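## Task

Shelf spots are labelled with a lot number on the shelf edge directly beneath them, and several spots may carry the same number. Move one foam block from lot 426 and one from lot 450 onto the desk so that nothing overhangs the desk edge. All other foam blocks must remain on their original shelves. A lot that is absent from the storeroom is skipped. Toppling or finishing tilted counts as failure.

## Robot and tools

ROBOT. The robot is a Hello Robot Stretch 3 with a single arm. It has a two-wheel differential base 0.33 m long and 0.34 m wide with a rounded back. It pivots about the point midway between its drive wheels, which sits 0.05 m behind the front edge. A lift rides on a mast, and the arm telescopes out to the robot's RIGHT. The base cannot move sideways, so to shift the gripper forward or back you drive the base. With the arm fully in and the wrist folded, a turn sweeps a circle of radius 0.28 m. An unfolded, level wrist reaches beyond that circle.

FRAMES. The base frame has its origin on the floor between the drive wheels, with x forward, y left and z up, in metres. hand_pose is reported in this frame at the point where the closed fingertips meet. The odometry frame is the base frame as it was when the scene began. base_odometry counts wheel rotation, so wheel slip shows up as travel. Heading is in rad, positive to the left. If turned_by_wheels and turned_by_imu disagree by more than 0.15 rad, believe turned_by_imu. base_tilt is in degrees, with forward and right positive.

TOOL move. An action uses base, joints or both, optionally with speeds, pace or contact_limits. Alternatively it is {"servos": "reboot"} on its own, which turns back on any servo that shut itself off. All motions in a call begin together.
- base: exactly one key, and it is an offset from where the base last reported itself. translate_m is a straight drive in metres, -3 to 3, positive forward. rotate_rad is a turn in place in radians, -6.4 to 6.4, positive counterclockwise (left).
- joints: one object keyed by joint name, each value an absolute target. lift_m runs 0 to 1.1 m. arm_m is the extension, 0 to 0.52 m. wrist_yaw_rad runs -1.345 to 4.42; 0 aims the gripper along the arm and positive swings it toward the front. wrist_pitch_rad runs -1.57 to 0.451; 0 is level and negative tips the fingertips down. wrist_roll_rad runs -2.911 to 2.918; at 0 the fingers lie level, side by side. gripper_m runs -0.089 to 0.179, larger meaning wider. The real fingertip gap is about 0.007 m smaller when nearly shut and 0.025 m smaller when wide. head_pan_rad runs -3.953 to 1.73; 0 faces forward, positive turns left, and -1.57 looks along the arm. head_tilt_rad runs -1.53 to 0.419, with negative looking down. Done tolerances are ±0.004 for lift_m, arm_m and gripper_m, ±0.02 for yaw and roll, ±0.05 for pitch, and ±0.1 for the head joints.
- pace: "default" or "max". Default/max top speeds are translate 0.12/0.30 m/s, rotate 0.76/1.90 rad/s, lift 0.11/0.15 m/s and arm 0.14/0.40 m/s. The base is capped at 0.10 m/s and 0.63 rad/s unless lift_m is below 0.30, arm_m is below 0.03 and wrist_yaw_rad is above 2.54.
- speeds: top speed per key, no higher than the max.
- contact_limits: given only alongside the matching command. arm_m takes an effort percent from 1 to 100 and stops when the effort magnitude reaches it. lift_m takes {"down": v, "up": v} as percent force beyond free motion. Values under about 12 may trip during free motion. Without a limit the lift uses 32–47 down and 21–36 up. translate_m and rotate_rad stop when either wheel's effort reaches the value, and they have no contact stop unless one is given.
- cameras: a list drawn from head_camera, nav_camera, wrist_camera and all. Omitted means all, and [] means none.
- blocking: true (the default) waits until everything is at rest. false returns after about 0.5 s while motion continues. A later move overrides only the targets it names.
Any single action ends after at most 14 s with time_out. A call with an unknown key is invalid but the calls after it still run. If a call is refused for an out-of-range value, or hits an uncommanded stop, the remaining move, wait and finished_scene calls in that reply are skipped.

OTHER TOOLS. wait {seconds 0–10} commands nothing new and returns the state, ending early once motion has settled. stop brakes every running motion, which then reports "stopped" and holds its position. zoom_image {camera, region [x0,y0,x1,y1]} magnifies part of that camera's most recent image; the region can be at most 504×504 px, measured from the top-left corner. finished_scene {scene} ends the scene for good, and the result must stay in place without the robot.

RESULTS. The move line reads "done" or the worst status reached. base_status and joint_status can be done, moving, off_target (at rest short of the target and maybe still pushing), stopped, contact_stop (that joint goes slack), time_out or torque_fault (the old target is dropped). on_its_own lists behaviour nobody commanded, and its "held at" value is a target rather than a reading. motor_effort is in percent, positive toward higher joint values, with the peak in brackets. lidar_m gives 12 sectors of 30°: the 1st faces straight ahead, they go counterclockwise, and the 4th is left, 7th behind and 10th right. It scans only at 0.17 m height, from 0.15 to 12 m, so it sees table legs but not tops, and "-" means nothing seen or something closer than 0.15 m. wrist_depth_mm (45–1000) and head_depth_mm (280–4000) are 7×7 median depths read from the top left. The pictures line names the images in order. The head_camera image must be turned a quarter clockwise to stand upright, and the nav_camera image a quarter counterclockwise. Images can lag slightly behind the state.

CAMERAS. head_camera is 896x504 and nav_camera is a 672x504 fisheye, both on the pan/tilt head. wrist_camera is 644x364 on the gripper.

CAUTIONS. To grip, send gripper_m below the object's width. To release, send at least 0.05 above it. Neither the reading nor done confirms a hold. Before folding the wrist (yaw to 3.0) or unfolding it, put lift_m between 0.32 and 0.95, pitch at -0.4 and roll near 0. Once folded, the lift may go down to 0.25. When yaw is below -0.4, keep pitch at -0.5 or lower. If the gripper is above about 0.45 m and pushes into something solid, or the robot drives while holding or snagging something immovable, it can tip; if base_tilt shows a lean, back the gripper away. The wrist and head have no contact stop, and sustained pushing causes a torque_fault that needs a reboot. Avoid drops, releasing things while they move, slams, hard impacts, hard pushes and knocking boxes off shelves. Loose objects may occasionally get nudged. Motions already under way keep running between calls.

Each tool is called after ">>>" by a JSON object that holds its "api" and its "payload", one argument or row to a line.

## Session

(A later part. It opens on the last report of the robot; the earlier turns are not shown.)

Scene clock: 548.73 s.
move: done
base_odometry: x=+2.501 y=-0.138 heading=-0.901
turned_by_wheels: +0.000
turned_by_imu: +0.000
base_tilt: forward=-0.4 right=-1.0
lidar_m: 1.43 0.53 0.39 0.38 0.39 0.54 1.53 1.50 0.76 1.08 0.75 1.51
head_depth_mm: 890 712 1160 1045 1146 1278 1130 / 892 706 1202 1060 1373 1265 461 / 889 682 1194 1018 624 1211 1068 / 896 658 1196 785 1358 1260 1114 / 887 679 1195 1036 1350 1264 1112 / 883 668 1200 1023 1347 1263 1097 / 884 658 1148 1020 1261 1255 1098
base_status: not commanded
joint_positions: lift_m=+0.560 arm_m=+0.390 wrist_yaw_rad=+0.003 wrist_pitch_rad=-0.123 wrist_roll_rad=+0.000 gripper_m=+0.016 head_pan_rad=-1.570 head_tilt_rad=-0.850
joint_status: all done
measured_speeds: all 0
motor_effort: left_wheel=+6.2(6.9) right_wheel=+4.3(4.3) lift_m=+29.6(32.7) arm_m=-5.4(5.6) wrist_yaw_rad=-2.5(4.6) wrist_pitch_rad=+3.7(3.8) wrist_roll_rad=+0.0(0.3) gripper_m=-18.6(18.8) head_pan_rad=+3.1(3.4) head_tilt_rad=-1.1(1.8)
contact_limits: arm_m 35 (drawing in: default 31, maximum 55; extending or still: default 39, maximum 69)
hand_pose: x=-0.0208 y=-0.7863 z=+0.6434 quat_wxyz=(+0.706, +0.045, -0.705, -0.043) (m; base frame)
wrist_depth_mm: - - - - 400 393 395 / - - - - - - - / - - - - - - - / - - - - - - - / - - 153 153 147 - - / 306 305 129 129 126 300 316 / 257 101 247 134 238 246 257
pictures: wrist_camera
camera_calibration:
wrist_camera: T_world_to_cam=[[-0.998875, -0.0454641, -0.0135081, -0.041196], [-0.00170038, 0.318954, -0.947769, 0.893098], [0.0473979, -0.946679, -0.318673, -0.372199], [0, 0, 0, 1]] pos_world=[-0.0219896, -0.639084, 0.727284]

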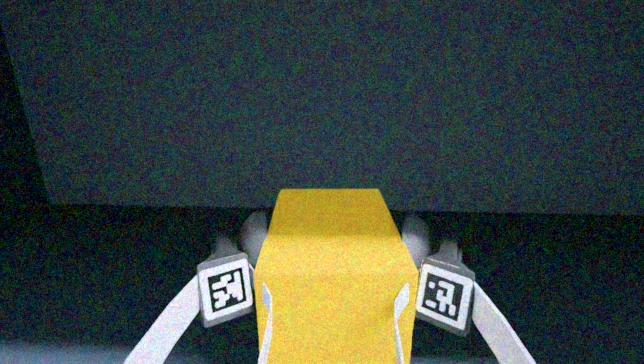

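Held. Retract, raise, yaw forward.

>>> {"api": "move", "payload": {
  "joints": {"arm_m":0.0},
  "speeds": {"arm_m":0.12},
  "cameras": ["wrist_camera","head_camera"]
}}

>>> {"api": "move", "payload": {
  "joints": {"lift_m":0.85},
  "cameras": []
}}

>>> {"api": "move", "payload": {
  "joints": {"wrist_yaw_rad":1.57,"head_pan_rad":-0.1,"head_tilt_rad":-0.5},
  "speeds": {"wrist_yaw_rad":0.6}
}}

Scene clock: 559.13 s.
move: done
base_odometry: x=+2.501 y=-0.138 heading=-0.901
turned_by_wheels: +0.000
turned_by_imu: +0.000
base_tilt: forward=-0.4 right=-1.1
lidar_m: 1.42 0.53 0.39 0.38 0.39 0.54 1.53 1.50 0.76 1.08 0.75 1.52
head_depth_mm: 890 712 1163 1043 1140 1282 1125 / 894 704 1199 1058 1374 1288 1084 / 897 682 1195 1048 1374 1249 437 / 898 657 1190 1048 729 678 507 / 886 676 1199 1038 1350 1268 1108 / 883 668 1199 1029 1342 1258 1104 / 887 660 1148 1019 1262 1250 1093
base_status: not commanded
joint_positions: lift_m=+0.560 arm_m=+0.001 wrist_yaw_rad=+0.003 wrist_pitch_rad=-0.123 wrist_roll_rad=+0.000 gripper_m=+0.016 head_pan_rad=-1.570 head_tilt_rad=-0.850
joint_status: all done
measured_speeds: all 0
motor_effort: left_wheel=+5.9(6.8) right_wheel=+3.3(4.7) lift_m=+28.6(29.8) arm_m=-12.0(13.9) wrist_yaw_rad=-4.0(4.5) wrist_pitch_rad=+3.7(3.9) wrist_roll_rad=+0.0(0.3) gripper_m=-18.2(18.9) head_pan_rad=+2.3(3.4) head_tilt_rad=-2.1(2.6)
hand_pose: x=-0.0208 y=-0.3969 z=+0.6434 quat_wxyz=(+0.706, +0.045, -0.705, -0.043) (m; base frame)
wrist_depth_mm: - - - - - - - / - - - - - 753 - / - - - - - - - / - - - - - - - / - - 153 153 146 - - / - - 129 128 126 121 - / - 101 - 135 133 106 -
pictures: head_camera (sideways), wrist_camera
camera_calibration:
head_camera: T_world_to_cam=[[-0.0468847, 0.714823, -0.697732, 0.92323], [0.997487, -0.00363505, -0.0707511, 0.0855837], [-0.0531108, -0.699296, -0.712856, 0.883494], [0, 0, 0, 1]] pos_world=[0.00483981, -0.0418106, 1.28003]
wrist_camera: T_world_to_cam=[[-0.998875, -0.0454641, -0.0135081, -0.0234923], [-0.00170038, 0.318954, -0.947769, 0.768897], [0.0473979, -0.946679, -0.318673, -0.00356242], [0, 0, 0, 1]] pos_world=[-0.0219896, -0.249684, 0.727284]

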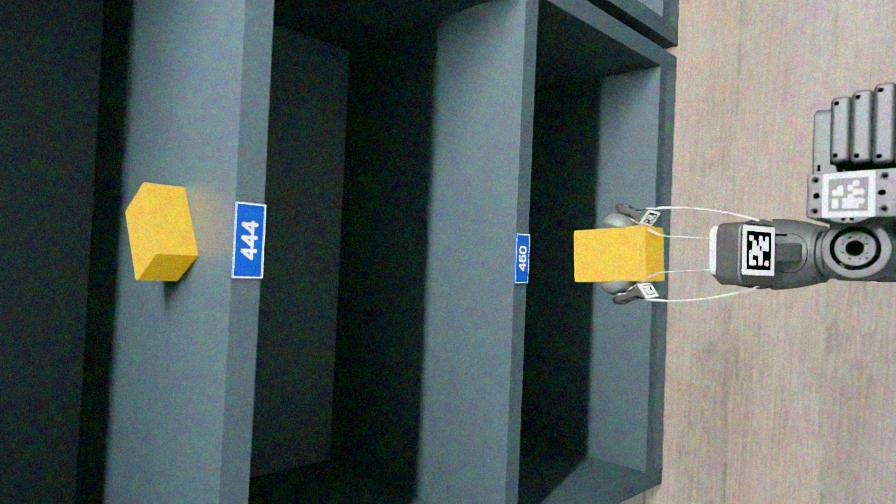

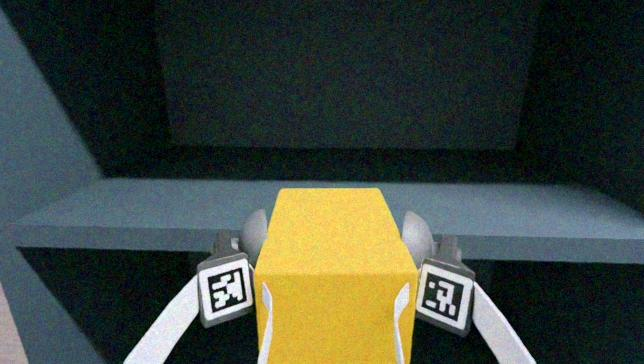

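Scene clock: 562.60 s.
move: done
base_odometry: x=+2.501 y=-0.138 heading=-0.901
turned_by_wheels: +0.000
turned_by_imu: +0.000
base_tilt: forward=-0.4 right=-1.3
lidar_m: 1.42 0.53 0.39 0.38 0.39 0.54 1.53 1.50 0.76 1.08 0.75 1.51
head_depth_mm: 890 713 1158 1044 1090 - - / 896 704 1209 1057 1411 - - / 892 686 1190 994 349 - 1084 / 895 660 1193 480 315 1199 1078 / 891 678 1207 1037 1352 1259 1107 / 884 669 1200 1027 1345 1256 1102 / 885 661 1149 1019 1265 1252 1101
base_status: not commanded
joint_positions: lift_m=+0.850 arm_m=+0.001 wrist_yaw_rad=+0.003 wrist_pitch_rad=-0.123 wrist_roll_rad=+0.000 gripper_m=+0.016 head_pan_rad=-1.570 head_tilt_rad=-0.850
joint_status: all done
measured_speeds: all 0
motor_effort: left_wheel=+6.0(6.9) right_wheel=+3.2(4.4) lift_m=+29.2(32.3) arm_m=-9.1(12.8) wrist_yaw_rad=-2.1(4.2) wrist_pitch_rad=+3.7(3.9) wrist_roll_rad=+0.1(0.3) gripper_m=-18.1(18.9) head_pan_rad=+2.2(3.1) head_tilt_rad=-2.4(2.8)
hand_pose: x=-0.0208 y=-0.3969 z=+0.9334 quat_wxyz=(+0.706, +0.045, -0.705, -0.043) (m; base frame)
wrist_depth_mm: - - - - - - - / - - - 452 - - - / - - - - - - - / - - - - - - - / - - 153 153 146 - - / - - 129 128 126 751 - / - 101 - 134 133 116 -
pictures: none
No camera images: "cameras" was empty.

Scene clock: 565.77 s.
move: done
base_odometry: x=+2.501 y=-0.138 heading=-0.901
turned_by_wheels: +0.000
turned_by_imu: +0.000
base_tilt: forward=-0.5 right=-1.2
lidar_m: 1.42 0.53 0.39 0.38 0.39 0.54 1.53 1.50 0.76 1.08 0.75 1.51
head_depth_mm: 1249 1357 1466 1629 1813 1622 1261 / 1236 1334 1461 1599 1787 1634 367 / 1223 1323 1441 1587 1762 1602 1311 / 1214 1311 1418 1565 1745 1603 1307 / 1197 1293 1405 1546 1714 1578 1301 / 1185 1283 1395 1533 1694 1583 1293 / 1178 1273 1364 1470 1577 1483 1283
base_status: not commanded
joint_positions: lift_m=+0.850 arm_m=+0.001 wrist_yaw_rad=+1.567 wrist_pitch_rad=-0.123 wrist_roll_rad=+0.000 gripper_m=+0.016 head_pan_rad=-0.098 head_tilt_rad=-0.498
joint_status: all done
measured_speeds: all 0
motor_effort: left_wheel=+6.6(6.7) right_wheel=+3.8(4.4) lift_m=+28.9(29.7) arm_m=-5.9(9.2) wrist_yaw_rad=+3.0(5.5) wrist_pitch_rad=+3.6(3.9) wrist_roll_rad=+0.0(0.3) gripper_m=-18.3(18.8) head_pan_rad=-2.8(6.1) head_tilt_rad=-4.3(6.0)
hand_pose: x=+0.2300 y=-0.1466 z=+0.9334 quat_wxyz=(+0.531, +0.529, -0.469, +0.467) (m; base frame)
wrist_depth_mm: - - - - - - - / - - - - - - - / - - - - - - - / - - - - - - - / - - 156 153 153 - - / - - 129 128 126 - - / - 101 - 135 138 - -
pictures: head_camera (sideways), nav_camera (sideways), wrist_camera
camera_calibration:
head_camera: T_world_to_cam=[[-0.433285, -0.00383525, -0.901249, 1.19089], [0.126241, 0.989874, -0.0649043, 0.0833416], [0.892372, -0.141897, -0.428413, 0.507724], [0, 0, 0, 1]] pos_world=[0.0523968, -0.00588577, 1.29622]
nav_camera: T_world_to_cam=[[0.453991, -0.0275375, 0.890581, -1.1186], [-0.0812551, -0.996637, 0.0106045, 0.036839], [0.887294, -0.0771786, -0.454701, 0.539593], [0, 0, 0, 1]] pos_world=[0.0320486, 0.0475568, 1.24116]
wrist_camera: T_world_to_cam=[[0.0390446, -0.999146, -0.0135096, -0.136146], [-0.318955, 0.000350783, -0.94777, 0.990607], [0.946965, 0.0413143, -0.318669, 0.251846], [0, 0, 0, 1]] pos_world=[0.0827863, -0.146782, 1.01728]

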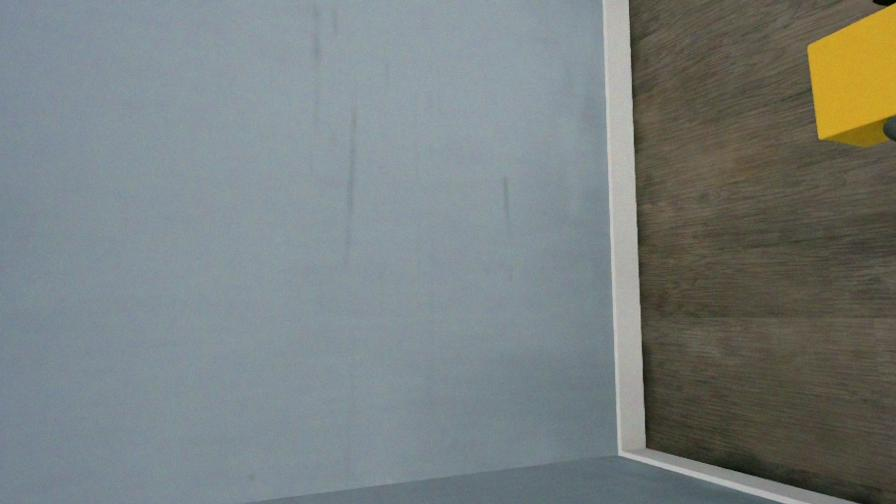

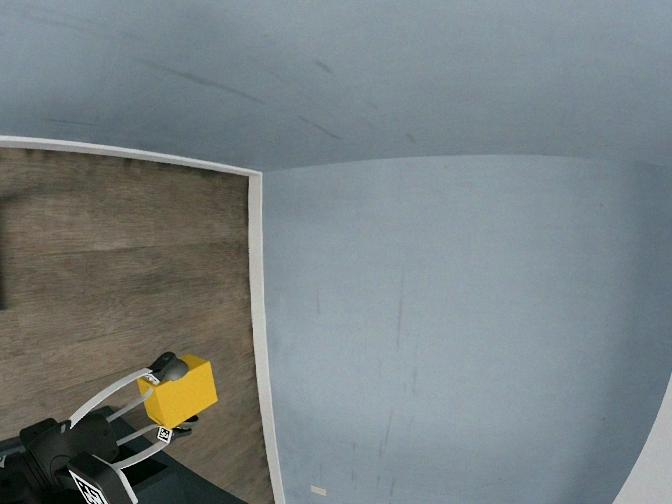

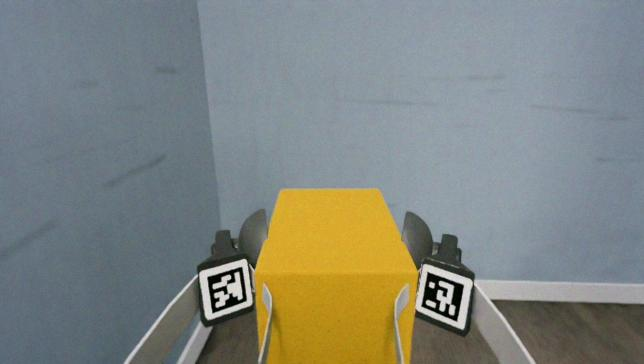

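>>> {"api": "move", "payload": {
  "base": {"translate_m":0.85}
}}

Scene clock: 588.97 s.
move: done
base_odometry: x=+3.028 y=-0.805 heading=-0.901
turned_by_wheels: +0.000
turned_by_imu: +0.001
base_tilt: forward=-0.2 right=-1.2
lidar_m: 0.62 0.52 0.38 0.37 0.39 0.53 1.51 1.42 0.75 2.33 0.87 0.64
head_depth_mm: 505 547 596 662 735 832 892 / 498 541 590 652 726 817 364 / 494 534 582 644 715 806 923 / 488 529 577 634 703 793 906 / 484 523 570 627 695 781 890 / 479 518 565 620 685 768 870 / 475 512 557 612 676 755 856
base_status: done
joint_positions: lift_m=+0.850 arm_m=+0.001 wrist_yaw_rad=+1.567 wrist_pitch_rad=-0.123 wrist_roll_rad=+0.000 gripper_m=+0.016 head_pan_rad=-0.100 head_tilt_rad=-0.500
joint_status: not commanded
measured_speeds: all 0
motor_effort: left_wheel=+4.2(11.7) right_wheel=+5.5(10.8) lift_m=+27.9(29.3) arm_m=+6.7(6.8) wrist_yaw_rad=+1.9(3.6) wrist_pitch_rad=+3.8(3.9) wrist_roll_rad=-0.3(0.5) gripper_m=-17.9(18.9) head_pan_rad=-3.2(3.9) head_tilt_rad=-1.9(5.0)
hand_pose: x=+0.2300 y=-0.1465 z=+0.9334 quat_wxyz=(+0.531, +0.529, -0.469, +0.467) (m; base frame)
wrist_depth_mm: - - - - - - - / - - - - - - - / - - - - - - - / - - - - - - - / - - 153 153 146 - - / - - 129 128 126 - - / - 101 - 134 133 106 -
pictures: head_camera (sideways), nav_camera (sideways), wrist_camera
camera_calibration:
head_camera: T_world_to_cam=[[-0.43512, -0.00282519, -0.900368, 1.18976], [0.127916, 0.989658, -0.0649232, 0.0833718], [0.89124, -0.143421, -0.430258, 0.510114], [0, 0, 0, 1]] pos_world=[0.0523893, -0.00598717, 1.29611]
nav_camera: T_world_to_cam=[[0.455806, -0.0286417, 0.889618, -1.11739], [-0.0831542, -0.996481, 0.0105228, 0.0369844], [0.886187, -0.0787718, -0.456583, 0.542045], [0, 0, 0, 1]] pos_world=[0.0320367, 0.0475481, 1.24115]
wrist_camera: T_world_to_cam=[[0.0390446, -0.999146, -0.0135096, -0.136146], [-0.318955, 0.000350783, -0.94777, 0.990607], [0.946965, 0.0413143, -0.318669, 0.251846], [0, 0, 0, 1]] pos_world=[0.0827863, -0.146782, 1.01728]

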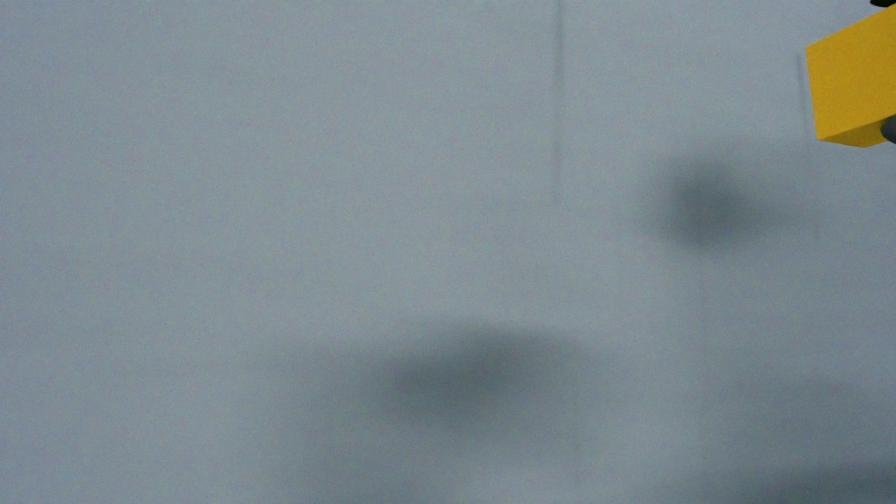

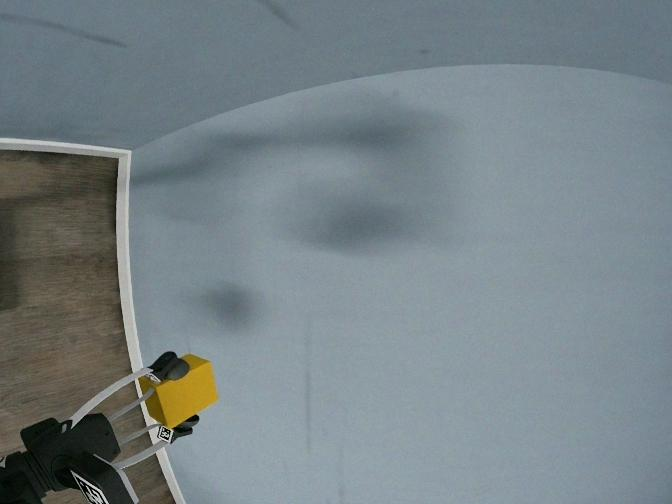

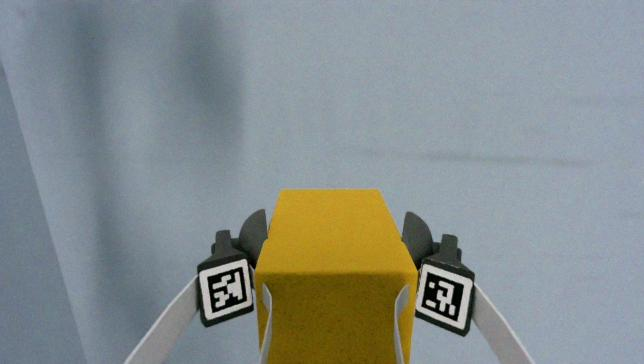

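>>> {"api": "move", "payload": {
  "base": {"translate_m":0.05},
  "cameras": []
}}

>>> {"api": "move", "payload": {
  "base": {"rotate_rad":-1.597}
}}

Scene clock: 598.10 s.
move: done
base_odometry: x=+3.059 y=-0.844 heading=-0.901
turned_by_wheels: +0.000
turned_by_imu: +0.000
base_tilt: forward=-0.3 right=-1.1
lidar_m: 0.57 0.52 0.38 0.37 0.38 0.53 1.50 1.47 0.78 2.15 0.80 0.59
head_depth_mm: 461 499 548 603 672 761 817 / 456 494 540 595 662 748 363 / 450 489 533 587 653 737 838 / 447 483 527 579 643 722 827 / 443 479 522 572 637 712 808 / 438 473 515 565 626 703 799 / 434 468 509 558 618 692 783
base_status: done
joint_positions: lift_m=+0.850 arm_m=+0.001 wrist_yaw_rad=+1.567 wrist_pitch_rad=-0.123 wrist_roll_rad=+0.000 gripper_m=+0.016 head_pan_rad=-0.100 head_tilt_rad=-0.500
joint_status: not commanded
measured_speeds: all 0
motor_effort: left_wheel=+9.1(11.1) right_wheel=+2.3(9.3) lift_m=+27.6(28.5) arm_m=+11.4(11.4) wrist_yaw_rad=+2.1(2.9) wrist_pitch_rad=+3.7(3.9) wrist_roll_rad=+0.0(0.3) gripper_m=-18.2(18.8) head_pan_rad=-3.1(3.7) head_tilt_rad=-0.8(1.6)
hand_pose: x=+0.2300 y=-0.1465 z=+0.9334 quat_wxyz=(+0.531, +0.529, -0.469, +0.467) (m; base frame)
wrist_depth_mm: - - - - - - - / - - - - - - - / - - - - - - - / - - - - - - - / - - 153 153 146 - - / - - 129 128 126 - - / - 101 - 135 133 106 -
pictures: none
No camera images: "cameras" was empty.

Scene clock: 601.73 s.
move: done
base_odometry: x=+3.059 y=-0.844 heading=-2.497
turned_by_wheels: -1.597
turned_by_imu: -1.571
base_tilt: forward=-0.3 right=-1.2
lidar_m: 2.23 0.81 0.59 0.57 0.53 0.38 0.37 0.38 0.53 1.43 1.47 0.78
head_depth_mm: 2825 941 950 949 957 964 936 / 2872 3120 3380 2813 1273 1283 364 / 2836 3075 3327 2901 2093 1609 1314 / 2846 3048 3315 2936 2077 1608 1301 / 2776 3026 3269 2912 2051 1597 1293 / 2710 3031 3240 2849 2047 1577 1293 / 2622 2543 2534 2438 2032 1573 1287
base_status: done
joint_positions: lift_m=+0.850 arm_m=+0.001 wrist_yaw_rad=+1.567 wrist_pitch_rad=-0.123 wrist_roll_rad=+0.000 gripper_m=+0.016 head_pan_rad=-0.100 head_tilt_rad=-0.500
joint_status: not commanded
measured_speeds: all 0
motor_effort: left_wheel=+8.7(12.6) right_wheel=-10.0(12.8) lift_m=+26.9(28.1) arm_m=+4.6(11.9) wrist_yaw_rad=+2.7(3.1) wrist_pitch_rad=+3.8(3.8) wrist_roll_rad=-0.2(0.3) gripper_m=-18.3(18.9) head_pan_rad=-3.2(3.5) head_tilt_rad=+0.7(1.3)
hand_pose: x=+0.2300 y=-0.1465 z=+0.9334 quat_wxyz=(+0.531, +0.529, -0.469, +0.468) (m; base frame)
wrist_depth_mm: - - - - - - - / - - - - - - - / - - - - - - - / - - - - - - - / - - 155 153 153 - - / - - 129 128 126 613 - / - 110 - 135 138 116 -
pictures: head_camera (sideways), nav_camera (sideways), wrist_camera
camera_calibration:
head_camera: T_world_to_cam=[[-0.43512, -0.00282519, -0.900368, 1.18976], [0.127916, 0.989658, -0.0649232, 0.0833718], [0.89124, -0.143421, -0.430258, 0.510114], [0, 0, 0, 1]] pos_world=[0.0523893, -0.00598717, 1.29611]
nav_camera: T_world_to_cam=[[0.455806, -0.0286417, 0.889618, -1.11739], [-0.0831542, -0.996481, 0.0105228, 0.0369844], [0.886187, -0.0787718, -0.456583, 0.542045], [0, 0, 0, 1]] pos_world=[0.0320367, 0.0475481, 1.24115]
wrist_camera: T_world_to_cam=[[0.0393603, -0.999134, -0.0135078, -0.136173], [-0.318951, 0.000248433, -0.947771, 0.990593], [0.946953, 0.0416129, -0.318665, 0.251887], [0, 0, 0, 1]] pos_world=[0.0827862, -0.146783, 1.01728]

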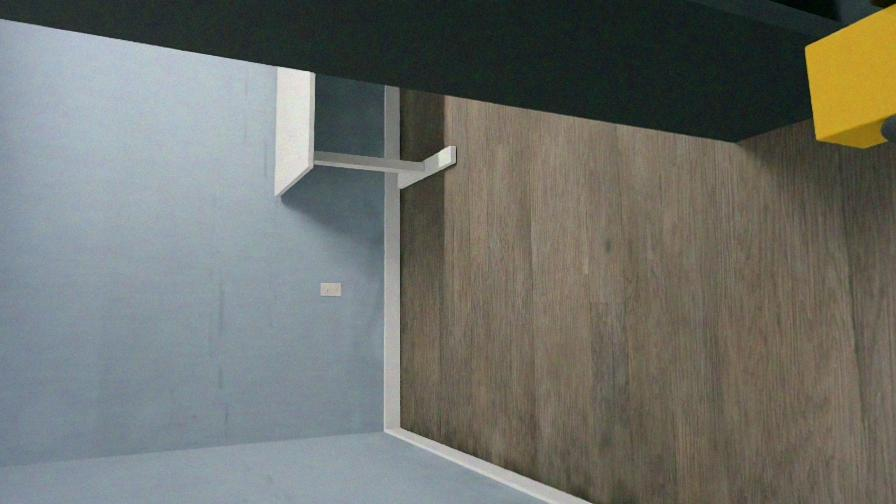

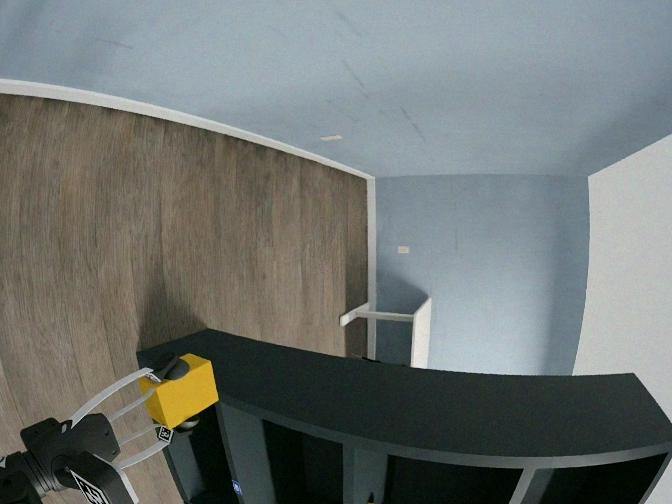

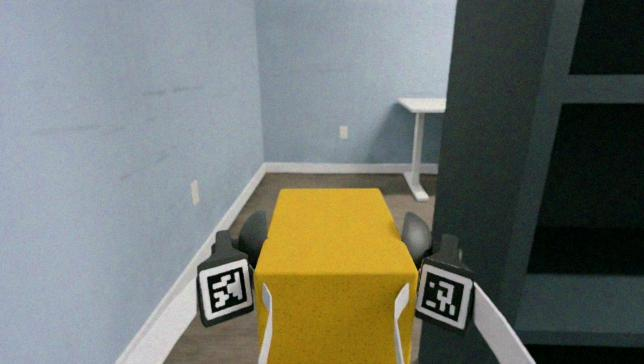

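>>> {"api": "move", "payload": {
  "base": {"translate_m":1.2},
  "cameras": ["head_camera","nav_camera"]
}}

Scene clock: 633.10 s.
move: done
base_odometry: x=+2.100 y=-1.564 heading=-2.497
turned_by_wheels: +0.000
turned_by_imu: +0.000
base_tilt: forward=-0.1 right=-1.2
lidar_m: 2.19 0.82 0.59 0.57 0.59 0.81 1.56 0.64 0.46 0.46 2.66 1.91
head_depth_mm: 1880 2045 2186 2461 2117 1626 1260 / 1875 2017 2173 2408 2080 1623 364 / 1837 1986 2177 2410 2083 1608 1312 / 1827 1975 2136 2351 2086 1603 1302 / 1795 1952 2106 2337 2047 1590 1298 / 1784 1932 2085 2300 2027 1578 1294 / 1768 1911 2070 2237 2022 1561 1288
base_status: done
joint_positions: lift_m=+0.850 arm_m=+0.001 wrist_yaw_rad=+1.567 wrist_pitch_rad=-0.123 wrist_roll_rad=+0.000 gripper_m=+0.016 head_pan_rad=-0.100 head_tilt_rad=-0.500
joint_status: not commanded
measured_speeds: all 0
motor_effort: left_wheel=+5.4(11.4) right_wheel=+4.0(10.5) lift_m=+25.6(27.6) arm_m=+1.1(12.5) wrist_yaw_rad=+2.6(3.5) wrist_pitch_rad=+3.7(3.9) wrist_roll_rad=-0.1(0.3) gripper_m=-18.7(19.1) head_pan_rad=-2.4(3.4) head_tilt_rad=+4.4(4.8)
hand_pose: x=+0.2300 y=-0.1465 z=+0.9334 quat_wxyz=(+0.531, +0.529, -0.469, +0.468) (m; base frame)
wrist_depth_mm: - - - - - - - / - - - - - - - / - - - - - - - / - - - - - - - / - - 155 153 153 - - / - - 129 129 126 - - / - 110 - 134 138 - -
pictures: head_camera (sideways), nav_camera (sideways)
camera_calibration:
head_camera: T_world_to_cam=[[-0.434641, -0.00289529, -0.900599, 1.19003], [0.127925, 0.989657, -0.0649198, 0.0833668], [0.891472, -0.143426, -0.429775, 0.509473], [0, 0, 0, 1]] pos_world=[0.0523914, -0.0059874, 1.29612]
nav_camera: T_world_to_cam=[[0.455331, -0.0285921, 0.889863, -1.11769], [-0.0831413, -0.996482, 0.0105245, 0.036982], [0.886432, -0.0787765, -0.456106, 0.541445], [0, 0, 0, 1]] pos_world=[0.0320385, 0.0475481, 1.24116]

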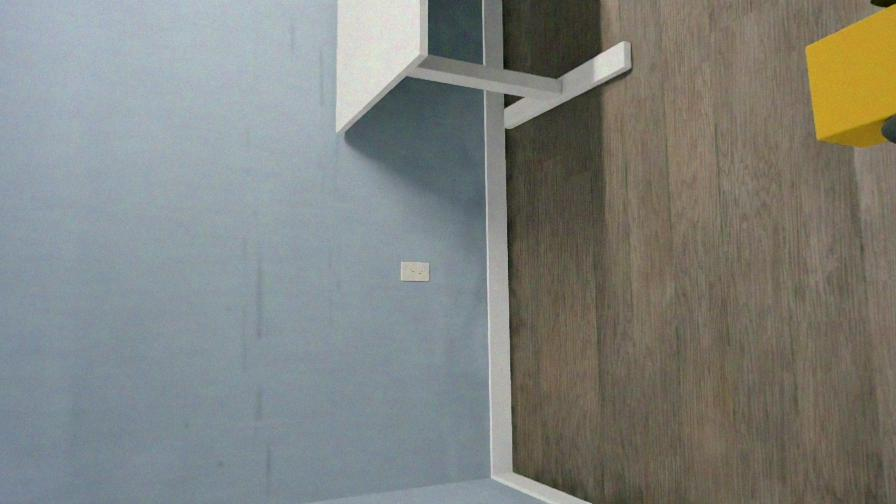

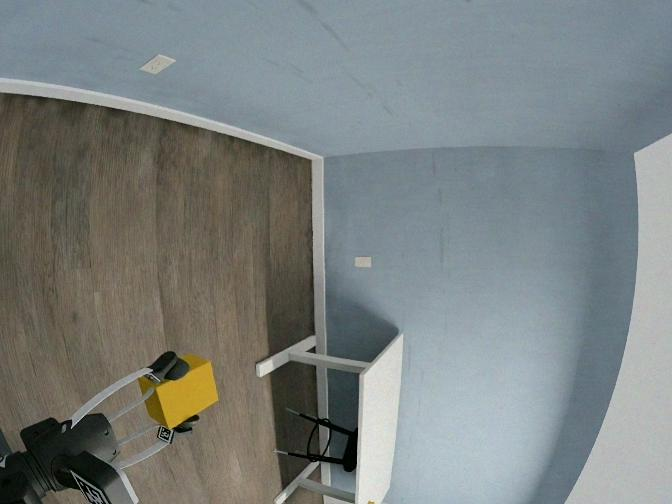

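>>> {"api": "move", "payload": {
  "base": {"translate_m":0.69},
  "cameras": []
}}

>>> {"api": "move", "payload": {
  "base": {"rotate_rad":1.597},
  "cameras": []
}}

>>> {"api": "move", "payload": {
  "joints": {"head_pan_rad":-1.9,"head_tilt_rad":-0.5}
}}

Scene clock: 666.20 s.
move: done
base_odometry: x=+1.548 y=-1.979 heading=-2.497
turned_by_wheels: +0.000
turned_by_imu: +0.000
base_tilt: forward=-0.3 right=-1.2
lidar_m: 1.50 0.82 0.59 0.57 0.60 0.81 2.24 0.90 1.11 3.01 1.63 1.32
head_depth_mm: 1290 1389 1531 1652 1858 1601 1255 / 1272 1379 1503 1655 1849 1621 363 / 1261 1366 1486 1635 1827 1619 1306 / 1244 1342 1478 1605 1791 1598 1309 / 1233 1334 1446 1598 1761 1582 1304 / 1215 1315 1425 1573 1722 1574 1294 / 1205 1304 1408 1551 1716 1572 1291
base_status: done
joint_positions: lift_m=+0.850 arm_m=+0.001 wrist_yaw_rad=+1.567 wrist_pitch_rad=-0.123 wrist_roll_rad=+0.000 gripper_m=+0.016 head_pan_rad=-0.100 head_tilt_rad=-0.500
joint_status: not commanded
measured_speeds: all 0
motor_effort: left_wheel=+5.7(10.8) right_wheel=+4.2(10.5) lift_m=+25.0(26.1) arm_m=+12.4(13.1) wrist_yaw_rad=+1.6(3.2) wrist_pitch_rad=+3.8(3.9) wrist_roll_rad=+0.0(0.3) gripper_m=-18.4(19.0) head_pan_rad=-2.3(3.2) head_tilt_rad=+2.2(4.4)
hand_pose: x=+0.2300 y=-0.1465 z=+0.9334 quat_wxyz=(+0.531, +0.529, -0.469, +0.468) (m; base frame)
wrist_depth_mm: - - - - - - - / - - - - - - - / - - - - - - - / - - - - - - - / - - 155 153 153 - - / - - 128 128 126 - - / - 110 - 135 138 - -
pictures: none
No camera images: "cameras" was empty.

Scene clock: 669.83 s.
move: done
base_odometry: x=+1.548 y=-1.979 heading=-0.901
turned_by_wheels: +1.597
turned_by_imu: +1.571
base_tilt: forward=-0.3 right=-1.2
lidar_m: 0.57 0.60 0.82 2.25 0.98 1.12 3.18 2.01 1.32 1.50 0.80 0.59
head_depth_mm: 463 502 549 606 675 766 818 / 458 497 544 599 668 751 364 / 454 491 536 592 657 740 849 / 449 486 529 582 649 727 831 / 445 481 524 575 638 719 816 / 440 476 519 568 630 706 801 / 437 472 513 562 622 695 788
base_status: done
joint_positions: lift_m=+0.850 arm_m=+0.001 wrist_yaw_rad=+1.567 wrist_pitch_rad=-0.123 wrist_roll_rad=+0.000 gripper_m=+0.016 head_pan_rad=-0.100 head_tilt_rad=-0.500
joint_status: not commanded
measured_speeds: all 0
motor_effort: left_wheel=-9.1(12.0) right_wheel=+7.6(12.7) lift_m=+23.7(25.0) arm_m=+4.0(13.2) wrist_yaw_rad=+2.6(3.1) wrist_pitch_rad=+3.7(3.9) wrist_roll_rad=-0.1(0.3) gripper_m=-18.0(18.9) head_pan_rad=-2.7(3.2) head_tilt_rad=+1.9(3.1)
hand_pose: x=+0.2300 y=-0.1465 z=+0.9334 quat_wxyz=(+0.531, +0.529, -0.469, +0.468) (m; base frame)
wrist_depth_mm: - - - - - - - / - - - - - - - / - - - - - - - / - - - - - - - / - - 153 153 146 - - / - - 129 128 126 - - / - 101 - 134 133 106 -
pictures: none
No camera images: "cameras" was empty.

Scene clock: 672.20 s.
move: done
base_odometry: x=+1.548 y=-1.979 heading=-0.901
turned_by_wheels: +0.000
turned_by_imu: +0.000
base_tilt: forward=-0.3 right=-1.1
lidar_m: 0.57 0.60 0.82 2.24 0.98 1.12 3.20 2.01 1.32 1.50 0.81 0.59
head_depth_mm: 1477 1602 1772 1378 1958 1639 1321 / 1413 1545 1695 1468 1626 1570 1388 / 1365 1481 1616 1802 1957 1611 1379 / 1319 1421 1567 1723 1891 1598 1345 / 1272 1374 1499 1645 1810 1590 1334 / 1228 1326 1441 1590 1739 1580 1324 / 1194 1282 1392 1509 1663 1586 1297
base_status: not commanded
joint_positions: lift_m=+0.850 arm_m=+0.001 wrist_yaw_rad=+1.567 wrist_pitch_rad=-0.123 wrist_roll_rad=+0.000 gripper_m=+0.016 head_pan_rad=-1.908 head_tilt_rad=-0.500
joint_status: all done
measured_speeds: translate_m=+0.000 rotate_rad=+0.000 lift_m=+0.000 arm_m=+0.000 wrist_yaw_rad=+0.000 wrist_pitch_rad=+0.000 wrist_roll_rad=+0.000 head_pan_rad=+0.024 head_tilt_rad=+0.000
motor_effort: left_wheel=-8.8(9.7) right_wheel=+8.6(9.1) lift_m=+23.6(24.7) arm_m=-5.5(5.9) wrist_yaw_rad=+2.7(3.0) wrist_pitch_rad=+3.7(3.9) wrist_roll_rad=-0.1(0.4) gripper_m=-18.8(18.9) head_pan_rad=+3.4(5.6) head_tilt_rad=+2.3(6.4)
hand_pose: x=+0.2300 y=-0.1465 z=+0.9334 quat_wxyz=(+0.531, +0.529, -0.469, +0.468) (m; base frame)
wrist_depth_mm: - - - - - - - / - - - - - - - / - - - - - - - / - - - - - - - / - - 153 153 146 - - / - - 129 128 126 - - / - 101 - 135 133 107 -
pictures: head_camera (sideways), nav_camera (sideways), wrist_camera
camera_calibration:
head_camera: T_world_to_cam=[[0.0993382, 0.423116, -0.900614, 1.18681], [0.931865, -0.35695, -0.0649131, 0.078439], [-0.34894, -0.832802, -0.429746, 0.516967], [0, 0, 0, 1]] pos_world=[-0.0105997, -0.0436288, 1.29612]
nav_camera: T_world_to_cam=[[-0.134811, -0.435841, 0.88987, -1.11413], [-0.949034, 0.314998, 0.0105062, 0.0422548], [-0.284887, -0.843101, -0.456093, 0.548501], [0, 0, 0, 1]] pos_world=[0.0461646, -0.0364535, 1.24116]
wrist_camera: T_world_to_cam=[[0.0393603, -0.999134, -0.0135078, -0.136173], [-0.318951, 0.000248433, -0.947771, 0.990593], [0.946953, 0.0416129, -0.318665, 0.251887], [0, 0, 0, 1]] pos_world=[0.0827862, -0.146783, 1.01728]

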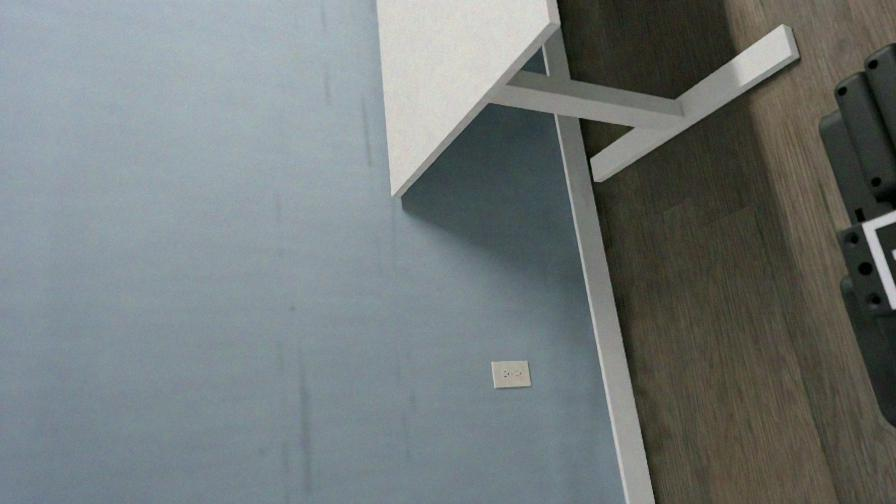

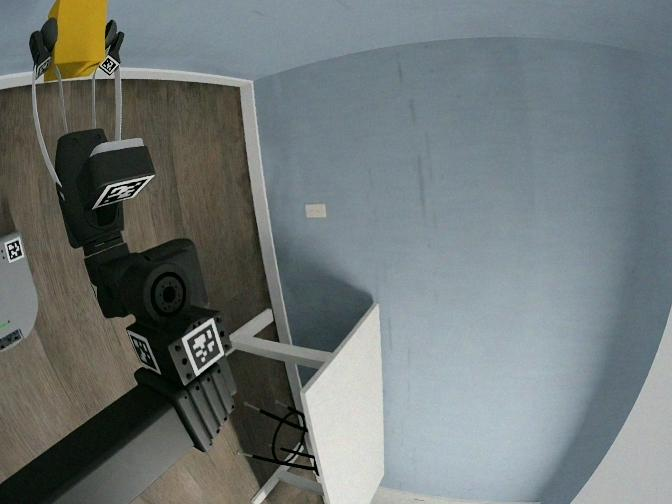

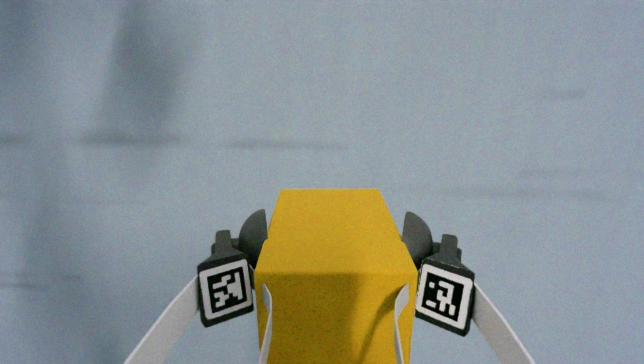

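>>> {"api": "move", "payload": {
  "base": {"translate_m":-1.05},
  "joints": {"head_pan_rad":-1.57,"head_tilt_rad":-0.6},
  "cameras": ["head_camera","nav_camera"]
}}

Scene clock: 693.37 s.
move: done
base_odometry: x=+0.896 y=-1.156 heading=-0.901
turned_by_wheels: +0.000
turned_by_imu: -0.001
base_tilt: forward=-0.3 right=-1.2
lidar_m: 1.61 1.68 0.82 0.79 0.82 1.13 2.66 1.41 0.96 1.04 1.56 1.67
head_depth_mm: 1234 1348 1466 1137 943 1451 1318 / 1230 1352 1479 1127 935 1485 - / 1230 1345 1474 1114 1348 1484 297 / 1230 1348 1462 1102 1668 1474 1199 / 1232 1355 1457 1089 1411 1465 1222 / 1229 1349 1477 1077 1387 1440 1217 / 1228 1350 1500 1185 1631 1446 1240
base_status: done
joint_positions: lift_m=+0.850 arm_m=+0.001 wrist_yaw_rad=+1.567 wrist_pitch_rad=-0.123 wrist_roll_rad=+0.000 gripper_m=+0.016 head_pan_rad=-1.570 head_tilt_rad=-0.600
joint_status: all done
measured_speeds: all 0
motor_effort: left_wheel=-8.0(14.1) right_wheel=-3.8(11.8) lift_m=+28.3(30.3) arm_m=-11.4(12.9) wrist_yaw_rad=+2.0(3.8) wrist_pitch_rad=+3.8(3.9) wrist_roll_rad=+0.3(0.3) gripper_m=-18.7(18.9) head_pan_rad=-2.9(5.4) head_tilt_rad=-5.4(8.5)
hand_pose: x=+0.2300 y=-0.1465 z=+0.9334 quat_wxyz=(+0.531, +0.529, -0.469, +0.468) (m; base frame)
wrist_depth_mm: - - - - - - - / - - - - - - - / - - - - - - - / - - - - - - - / - - 155 153 153 - - / - - 128 128 126 - - / - 110 - 134 138 - -
pictures: head_camera (sideways), nav_camera (sideways)
camera_calibration:
head_camera: T_world_to_cam=[[-0.0466911, 0.520085, -0.852837, 1.12535], [0.997501, -0.0210373, -0.0674404, 0.0812933], [-0.0530161, -0.853855, -0.517803, 0.629753], [0, 0, 0, 1]] pos_world=[0.00484067, -0.0458484, 1.29131]
nav_camera: T_world_to_cam=[[0.0174641, -0.542579, 0.839823, -1.04979], [-0.999789, -0.0185451, 0.00880924, 0.0448547], [0.0107949, -0.8398, -0.542789, 0.659576], [0, 0, 0, 1]] pos_world=[0.0560588, -0.0148501, 1.23925]

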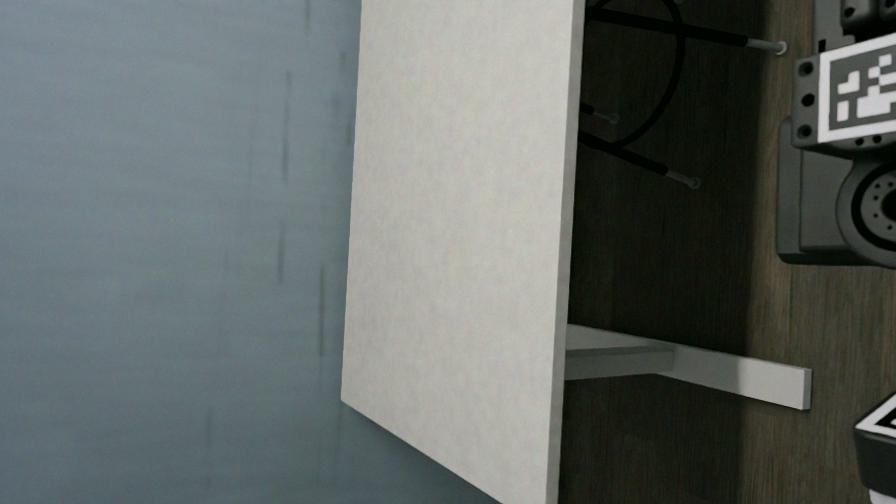

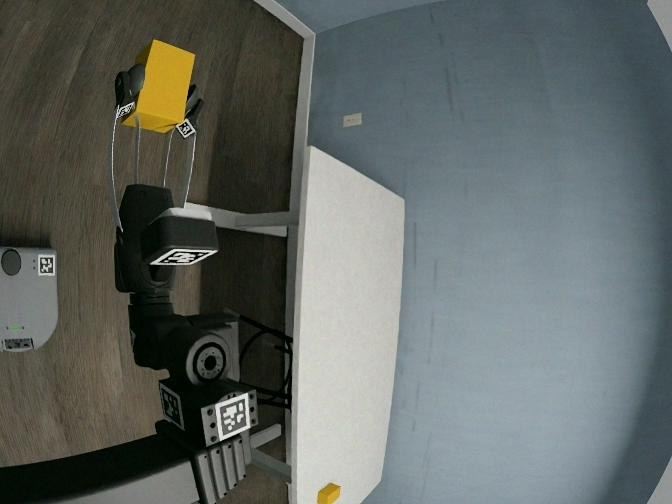

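>>> {"api": "move", "payload": {
  "joints": {"wrist_yaw_rad":0.0},
  "speeds": {"wrist_yaw_rad":0.6},
  "cameras": []
}}

>>> {"api": "move", "payload": {
  "joints": {"arm_m":0.47},
  "contact_limits": {"arm_m":35},
  "cameras": []
}}

>>> {"api": "move", "payload": {
  "joints": {"lift_m":0.73},
  "cameras": ["head_camera","wrist_camera"]
}}

Scene clock: 706.93 s.
move: done
base_odometry: x=+0.896 y=-1.156 heading=-0.901
turned_by_wheels: +0.000
turned_by_imu: +0.000
base_tilt: forward=-0.4 right=-1.1
lidar_m: 1.61 1.68 0.82 0.79 0.82 1.13 2.66 1.42 0.96 1.04 1.55 1.67
head_depth_mm: 1233 1352 1483 1130 950 1457 1319 / 1224 1339 1472 1127 942 1487 - / 1229 1346 1469 1111 896 443 322 / 1234 1353 1457 1094 501 291 297 / 1236 1358 1453 1086 915 1422 1223 / 1227 1352 1473 1087 1385 1445 1219 / 1229 1356 1505 1178 1612 1448 1213
base_status: not commanded
joint_positions: lift_m=+0.850 arm_m=+0.001 wrist_yaw_rad=+0.003 wrist_pitch_rad=-0.123 wrist_roll_rad=+0.000 gripper_m=+0.016 head_pan_rad=-1.570 head_tilt_rad=-0.600
joint_status: all done
measured_speeds: all 0
motor_effort: left_wheel=-8.1(8.5) right_wheel=-3.0(3.7) lift_m=+23.7(24.8) arm_m=-11.0(11.9) wrist_yaw_rad=-2.4(6.5) wrist_pitch_rad=+3.7(3.9) wrist_roll_rad=+0.1(0.3) gripper_m=-18.3(18.8) head_pan_rad=-3.0(3.9) head_tilt_rad=-4.6(6.0)
hand_pose: x=-0.0207 y=-0.3969 z=+0.9334 quat_wxyz=(+0.706, +0.045, -0.705, -0.043) (m; base frame)
wrist_depth_mm: - - - - - - - / - - - - - - - / - - - - - - - / - - - - - - - / - - 153 153 146 - - / - - 129 128 126 - - / - 110 - 135 133 - -
pictures: none
No camera images: "cameras" was empty.

Scene clock: 711.57 s.
move: done
base_odometry: x=+0.896 y=-1.156 heading=-0.901
turned_by_wheels: +0.000
turned_by_imu: +0.000
base_tilt: forward=-0.3 right=-1.2
lidar_m: 1.61 1.68 0.82 0.79 0.82 1.14 2.66 1.42 0.96 1.04 1.55 1.67
head_depth_mm: 1230 1355 1473 1133 371 - - / 1230 1346 1475 469 357 1443 1237 / 1233 1349 1426 964 1665 1478 1234 / 1224 1350 1451 958 1655 1479 1227 / 1233 1355 1446 1090 1417 1465 1219 / 1231 1355 1447 1082 1390 1449 1212 / 1231 1361 1502 1186 1629 1453 1216
base_status: not commanded
joint_positions: lift_m=+0.850 arm_m=+0.470 wrist_yaw_rad=+0.003 wrist_pitch_rad=-0.123 wrist_roll_rad=+0.000 gripper_m=+0.016 head_pan_rad=-1.570 head_tilt_rad=-0.600
joint_status: all done
measured_speeds: all 0
motor_effort: left_wheel=-8.1(8.5) right_wheel=-2.9(3.9) lift_m=+27.8(28.4) arm_m=+12.4(15.1) wrist_yaw_rad=-2.8(4.6) wrist_pitch_rad=+3.8(3.9) wrist_roll_rad=+0.1(0.3) gripper_m=-18.1(18.8) head_pan_rad=-2.9(3.8) head_tilt_rad=-4.7(5.9)
contact_limits: arm_m 35 (drawing in: default 31, maximum 55; extending or still: default 39, maximum 69)
hand_pose: x=-0.0207 y=-0.8663 z=+0.9334 quat_wxyz=(+0.706, +0.045, -0.705, -0.043) (m; base frame)
wrist_depth_mm: - - - - - - - / - - - - - - - / - - - - - - - / - - - - - - - / - - 153 153 146 - - / - - 129 129 126 - - / - 101 - 135 133 106 -
pictures: none
No camera images: "cameras" was empty.

Scene clock: 713.50 s.
move: done
base_odometry: x=+0.896 y=-1.156 heading=-0.901
turned_by_wheels: +0.000
turned_by_imu: +0.000
base_tilt: forward=-0.4 right=-1.2
lidar_m: 1.61 1.68 0.82 0.79 0.82 1.14 2.66 1.41 0.96 1.04 1.55 1.67
head_depth_mm: 1220 1349 1470 1135 946 1462 1168 / 1230 1356 1480 1121 865 401 340 / 1238 1348 1468 970 661 1437 1239 / 1226 1354 1459 757 1652 1468 1228 / 1235 1359 1451 1088 1404 1462 1225 / 1231 1352 1460 1072 1381 1446 1215 / 1231 1355 1505 1186 1620 1440 1218
base_status: not commanded
joint_positions: lift_m=+0.730 arm_m=+0.470 wrist_yaw_rad=+0.003 wrist_pitch_rad=-0.123 wrist_roll_rad=+0.000 gripper_m=+0.016 head_pan_rad=-1.570 head_tilt_rad=-0.600
joint_status: all done
measured_speeds: all 0
motor_effort: left_wheel=-7.9(8.4) right_wheel=-2.9(3.6) lift_m=+23.1(28.2) arm_m=+11.2(13.0) wrist_yaw_rad=-3.2(4.3) wrist_pitch_rad=+3.7(3.9) wrist_roll_rad=+0.0(0.3) gripper_m=-18.3(18.8) head_pan_rad=-2.7(3.4) head_tilt_rad=-4.2(5.7)
contact_limits: arm_m 35 (drawing in: default 31, maximum 55; extending or still: default 39, maximum 69)
hand_pose: x=-0.0207 y=-0.8663 z=+0.8134 quat_wxyz=(+0.706, +0.045, -0.705, -0.043) (m; base frame)
wrist_depth_mm: - - - - - - - / - - - - - - - / - - - - - - - / - - - - - - - / - - 153 153 146 - - / - - 129 129 126 - - / - 101 - 135 133 106 -
pictures: head_camera (sideways), wrist_camera
camera_calibration:
head_camera: T_world_to_cam=[[-0.0466927, 0.520089, -0.852835, 1.12535], [0.997496, -0.0211216, -0.0674936, 0.0813585], [-0.0531159, -0.853851, -0.517801, 0.62975], [0, 0, 0, 1]] pos_world=[0.00484038, -0.0458484, 1.29131]
wrist_camera: T_world_to_cam=[[-0.998865, -0.0456848, -0.0134752, -0.042725], [-0.0018018, 0.318949, -0.94777, 1.07973], [0.0475966, -0.94667, -0.31867, -0.393751], [0, 0, 0, 1]] pos_world=[-0.0219898, -0.719084, 0.897284]

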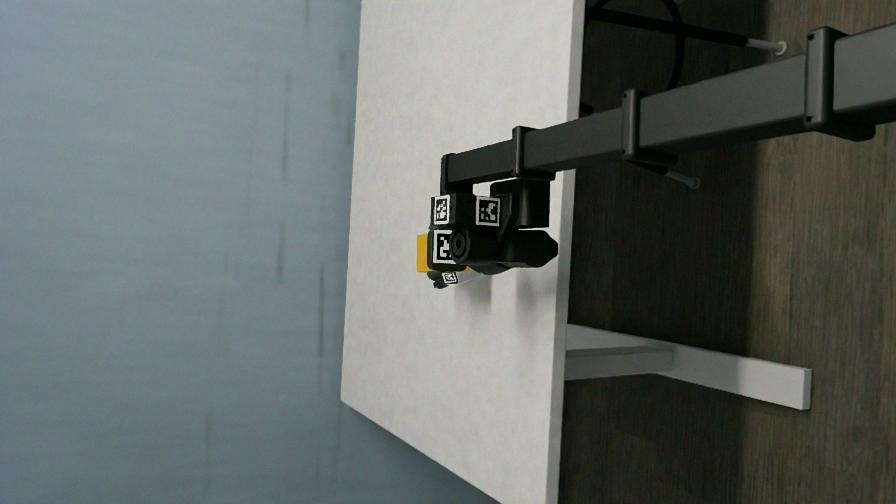

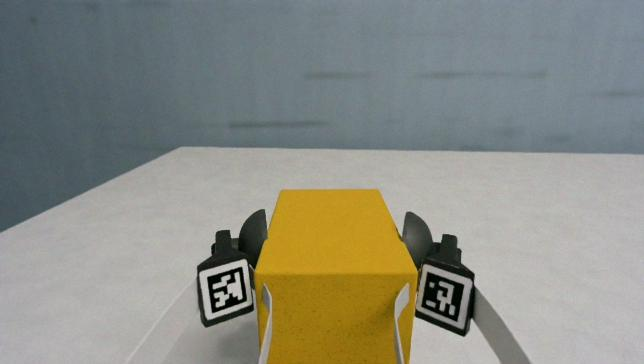

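>>> {"api": "move", "payload": {
  "joints": {"lift_m":0.695},
  "speeds": {"lift_m":0.04},
  "cameras": []
}}

>>> {"api": "move", "payload": {
  "joints": {"lift_m":0.684},
  "speeds": {"lift_m":0.02},
  "contact_limits": {"lift_m":{"down":14}},
  "cameras": ["wrist_camera"]
}}

>>> {"api": "move", "payload": {
  "joints": {"lift_m":0.674},
  "speeds": {"lift_m":0.02},
  "contact_limits": {"lift_m":{"down":14}},
  "cameras": ["wrist_camera"]
}}

Scene clock: 721.27 s.
move: done
base_odometry: x=+0.896 y=-1.156 heading=-0.901
turned_by_wheels: +0.000
turned_by_imu: +0.000
base_tilt: forward=-0.3 right=-1.2
lidar_m: 1.61 1.68 0.82 0.79 0.82 1.14 2.67 1.42 0.96 1.04 1.55 1.67
head_depth_mm: 1224 1349 1475 1136 948 1462 1245 / 1227 1351 1474 1124 903 461 368 / 1236 1352 1469 1107 641 1397 1231 / 1226 1348 1456 1002 1644 1470 1229 / 1225 1354 1458 1086 1411 1472 1215 / 1233 1357 1453 1078 1389 1452 1221 / 1234 1359 1509 1187 1626 1449 1206
base_status: not commanded
joint_positions: lift_m=+0.695 arm_m=+0.470 wrist_yaw_rad=+0.003 wrist_pitch_rad=-0.123 wrist_roll_rad=+0.000 gripper_m=+0.016 head_pan_rad=-1.570 head_tilt_rad=-0.600
joint_status: all done
measured_speeds: all 0
motor_effort: left_wheel=-8.4(8.4) right_wheel=-3.1(3.8) lift_m=+23.5(26.7) arm_m=+7.9(8.8) wrist_yaw_rad=-3.2(4.9) wrist_pitch_rad=+3.7(3.9) wrist_roll_rad=-0.1(0.3) gripper_m=-18.3(18.8) head_pan_rad=-2.4(3.1) head_tilt_rad=-4.2(4.8)
contact_limits: arm_m 35 (drawing in: default 31, maximum 55; extending or still: default 39, maximum 69)
hand_pose: x=-0.0207 y=-0.8663 z=+0.7784 quat_wxyz=(+0.706, +0.045, -0.705, -0.043) (m; base frame)
wrist_depth_mm: - - - - - - - / - - - - - - - / - - - - - - - / - - - - - - - / - - 153 153 146 - - / - - 129 128 126 - - / - 101 - 135 133 106 -
pictures: none
No camera images: "cameras" was empty.

Scene clock: 722.20 s.
move: done
base_odometry: x=+0.896 y=-1.156 heading=-0.901
turned_by_wheels: +0.000
turned_by_imu: +0.000
base_tilt: forward=-0.2 right=-1.2
lidar_m: 1.61 1.68 0.82 0.79 0.82 1.13 2.67 1.42 0.96 1.04 1.55 1.67
head_depth_mm: 1230 1348 1471 1139 944 1455 1247 / 1228 1352 1480 1126 907 474 378 / 1232 1350 1462 1114 681 1408 1224 / 1223 1350 1456 1000 924 1472 1228 / 1233 1343 1459 1089 1416 1460 1224 / 1227 1353 1454 1077 1383 1449 1215 / 1233 1351 1502 1182 1634 1446 1212
base_status: not commanded
joint_positions: lift_m=+0.684 arm_m=+0.470 wrist_yaw_rad=+0.003 wrist_pitch_rad=-0.123 wrist_roll_rad=+0.000 gripper_m=+0.016 head_pan_rad=-1.570 head_tilt_rad=-0.600
joint_status: all done
measured_speeds: all 0
motor_effort: left_wheel=-8.1(8.5) right_wheel=-3.3(3.6) lift_m=+23.8(25.9) arm_m=+6.5(7.6) wrist_yaw_rad=-3.0(4.4) wrist_pitch_rad=+3.7(3.8) wrist_roll_rad=+0.1(0.3) gripper_m=-18.3(18.8) head_pan_rad=-2.2(3.2) head_tilt_rad=-3.8(4.8)
contact_limits: arm_m 35 (drawing in: default 31, maximum 55; extending or still: default 39, maximum 69); lift_m down 14 (down: maximum 72; up: maximum 65)
hand_pose: x=-0.0207 y=-0.8663 z=+0.7674 quat_wxyz=(+0.706, +0.045, -0.705, -0.043) (m; base frame)
wrist_depth_mm: - - - - - - - / - - - - - - - / - - - - - - - / - - - - - - - / - - 153 153 146 - - / - - 129 128 127 - - / - 101 - 134 133 106 -
pictures: wrist_camera
camera_calibration:
wrist_camera: T_world_to_cam=[[-0.998865, -0.0456848, -0.0134752, -0.0433448], [-0.0018018, 0.318949, -0.94777, 1.03613], [0.0475966, -0.94667, -0.31867, -0.40841], [0, 0, 0, 1]] pos_world=[-0.0219898, -0.719084, 0.851284]

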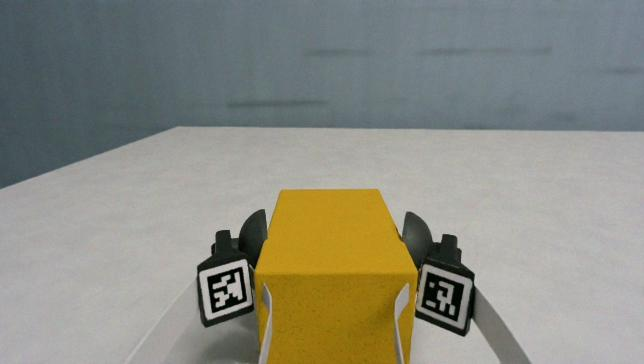

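Scene clock: 723.07 s.
move: done
base_odometry: x=+0.896 y=-1.156 heading=-0.901
turned_by_wheels: +0.000
turned_by_imu: +0.000
base_tilt: forward=-0.2 right=-1.3
lidar_m: 1.61 1.68 0.82 0.79 0.83 1.14 2.66 1.41 0.96 1.04 1.55 1.67
head_depth_mm: 1231 1349 1468 1134 947 1456 1243 / 1225 1353 1468 1125 906 512 388 / 1227 1360 1465 1111 658 1398 1231 / 1227 1354 1444 1048 883 1466 1233 / 1238 1350 1452 1089 1412 1460 1226 / 1231 1360 1455 1081 1385 1446 1211 / 1233 1349 1505 1190 1642 1441 1216
base_status: not commanded
joint_positions: lift_m=+0.674 arm_m=+0.470 wrist_yaw_rad=+0.003 wrist_pitch_rad=-0.123 wrist_roll_rad=+0.000 gripper_m=+0.016 head_pan_rad=-1.570 head_tilt_rad=-0.600
joint_status: all done
measured_speeds: all 0
motor_effort: left_wheel=-7.9(8.4) right_wheel=-2.5(3.5) lift_m=+25.9(27.2) arm_m=+5.8(6.8) wrist_yaw_rad=-3.2(3.7) wrist_pitch_rad=+3.7(3.8) wrist_roll_rad=+0.0(0.3) gripper_m=-18.6(18.6) head_pan_rad=-2.5(2.9) head_tilt_rad=-3.9(5.1)
contact_limits: arm_m 35 (drawing in: default 31, maximum 55; extending or still: default 39, maximum 69); lift_m down 14 (down: maximum 72; up: maximum 65)
hand_pose: x=-0.0207 y=-0.8663 z=+0.7574 quat_wxyz=(+0.706, +0.045, -0.705, -0.043) (m; base frame)
wrist_depth_mm: - - - - - - - / - - - - - - - / - - - - - - - / - - - - - - - / - - 152 153 146 - - / - - 129 128 126 - - / - 101 - 134 133 106 -
pictures: wrist_camera
camera_calibration:
wrist_camera: T_world_to_cam=[[-0.998865, -0.0456848, -0.0134752, -0.0434796], [-0.0018018, 0.318949, -0.94777, 1.02666], [0.0475966, -0.94667, -0.31867, -0.411596], [0, 0, 0, 1]] pos_world=[-0.0219898, -0.719084, 0.841284]

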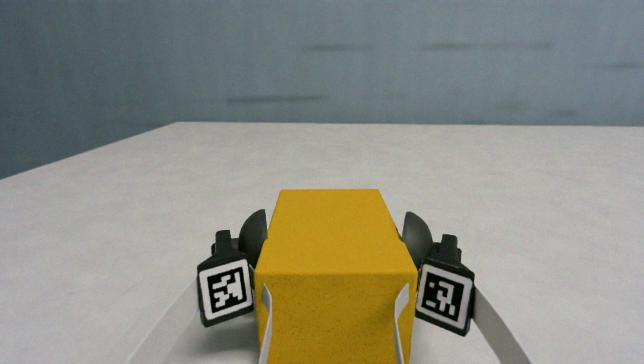

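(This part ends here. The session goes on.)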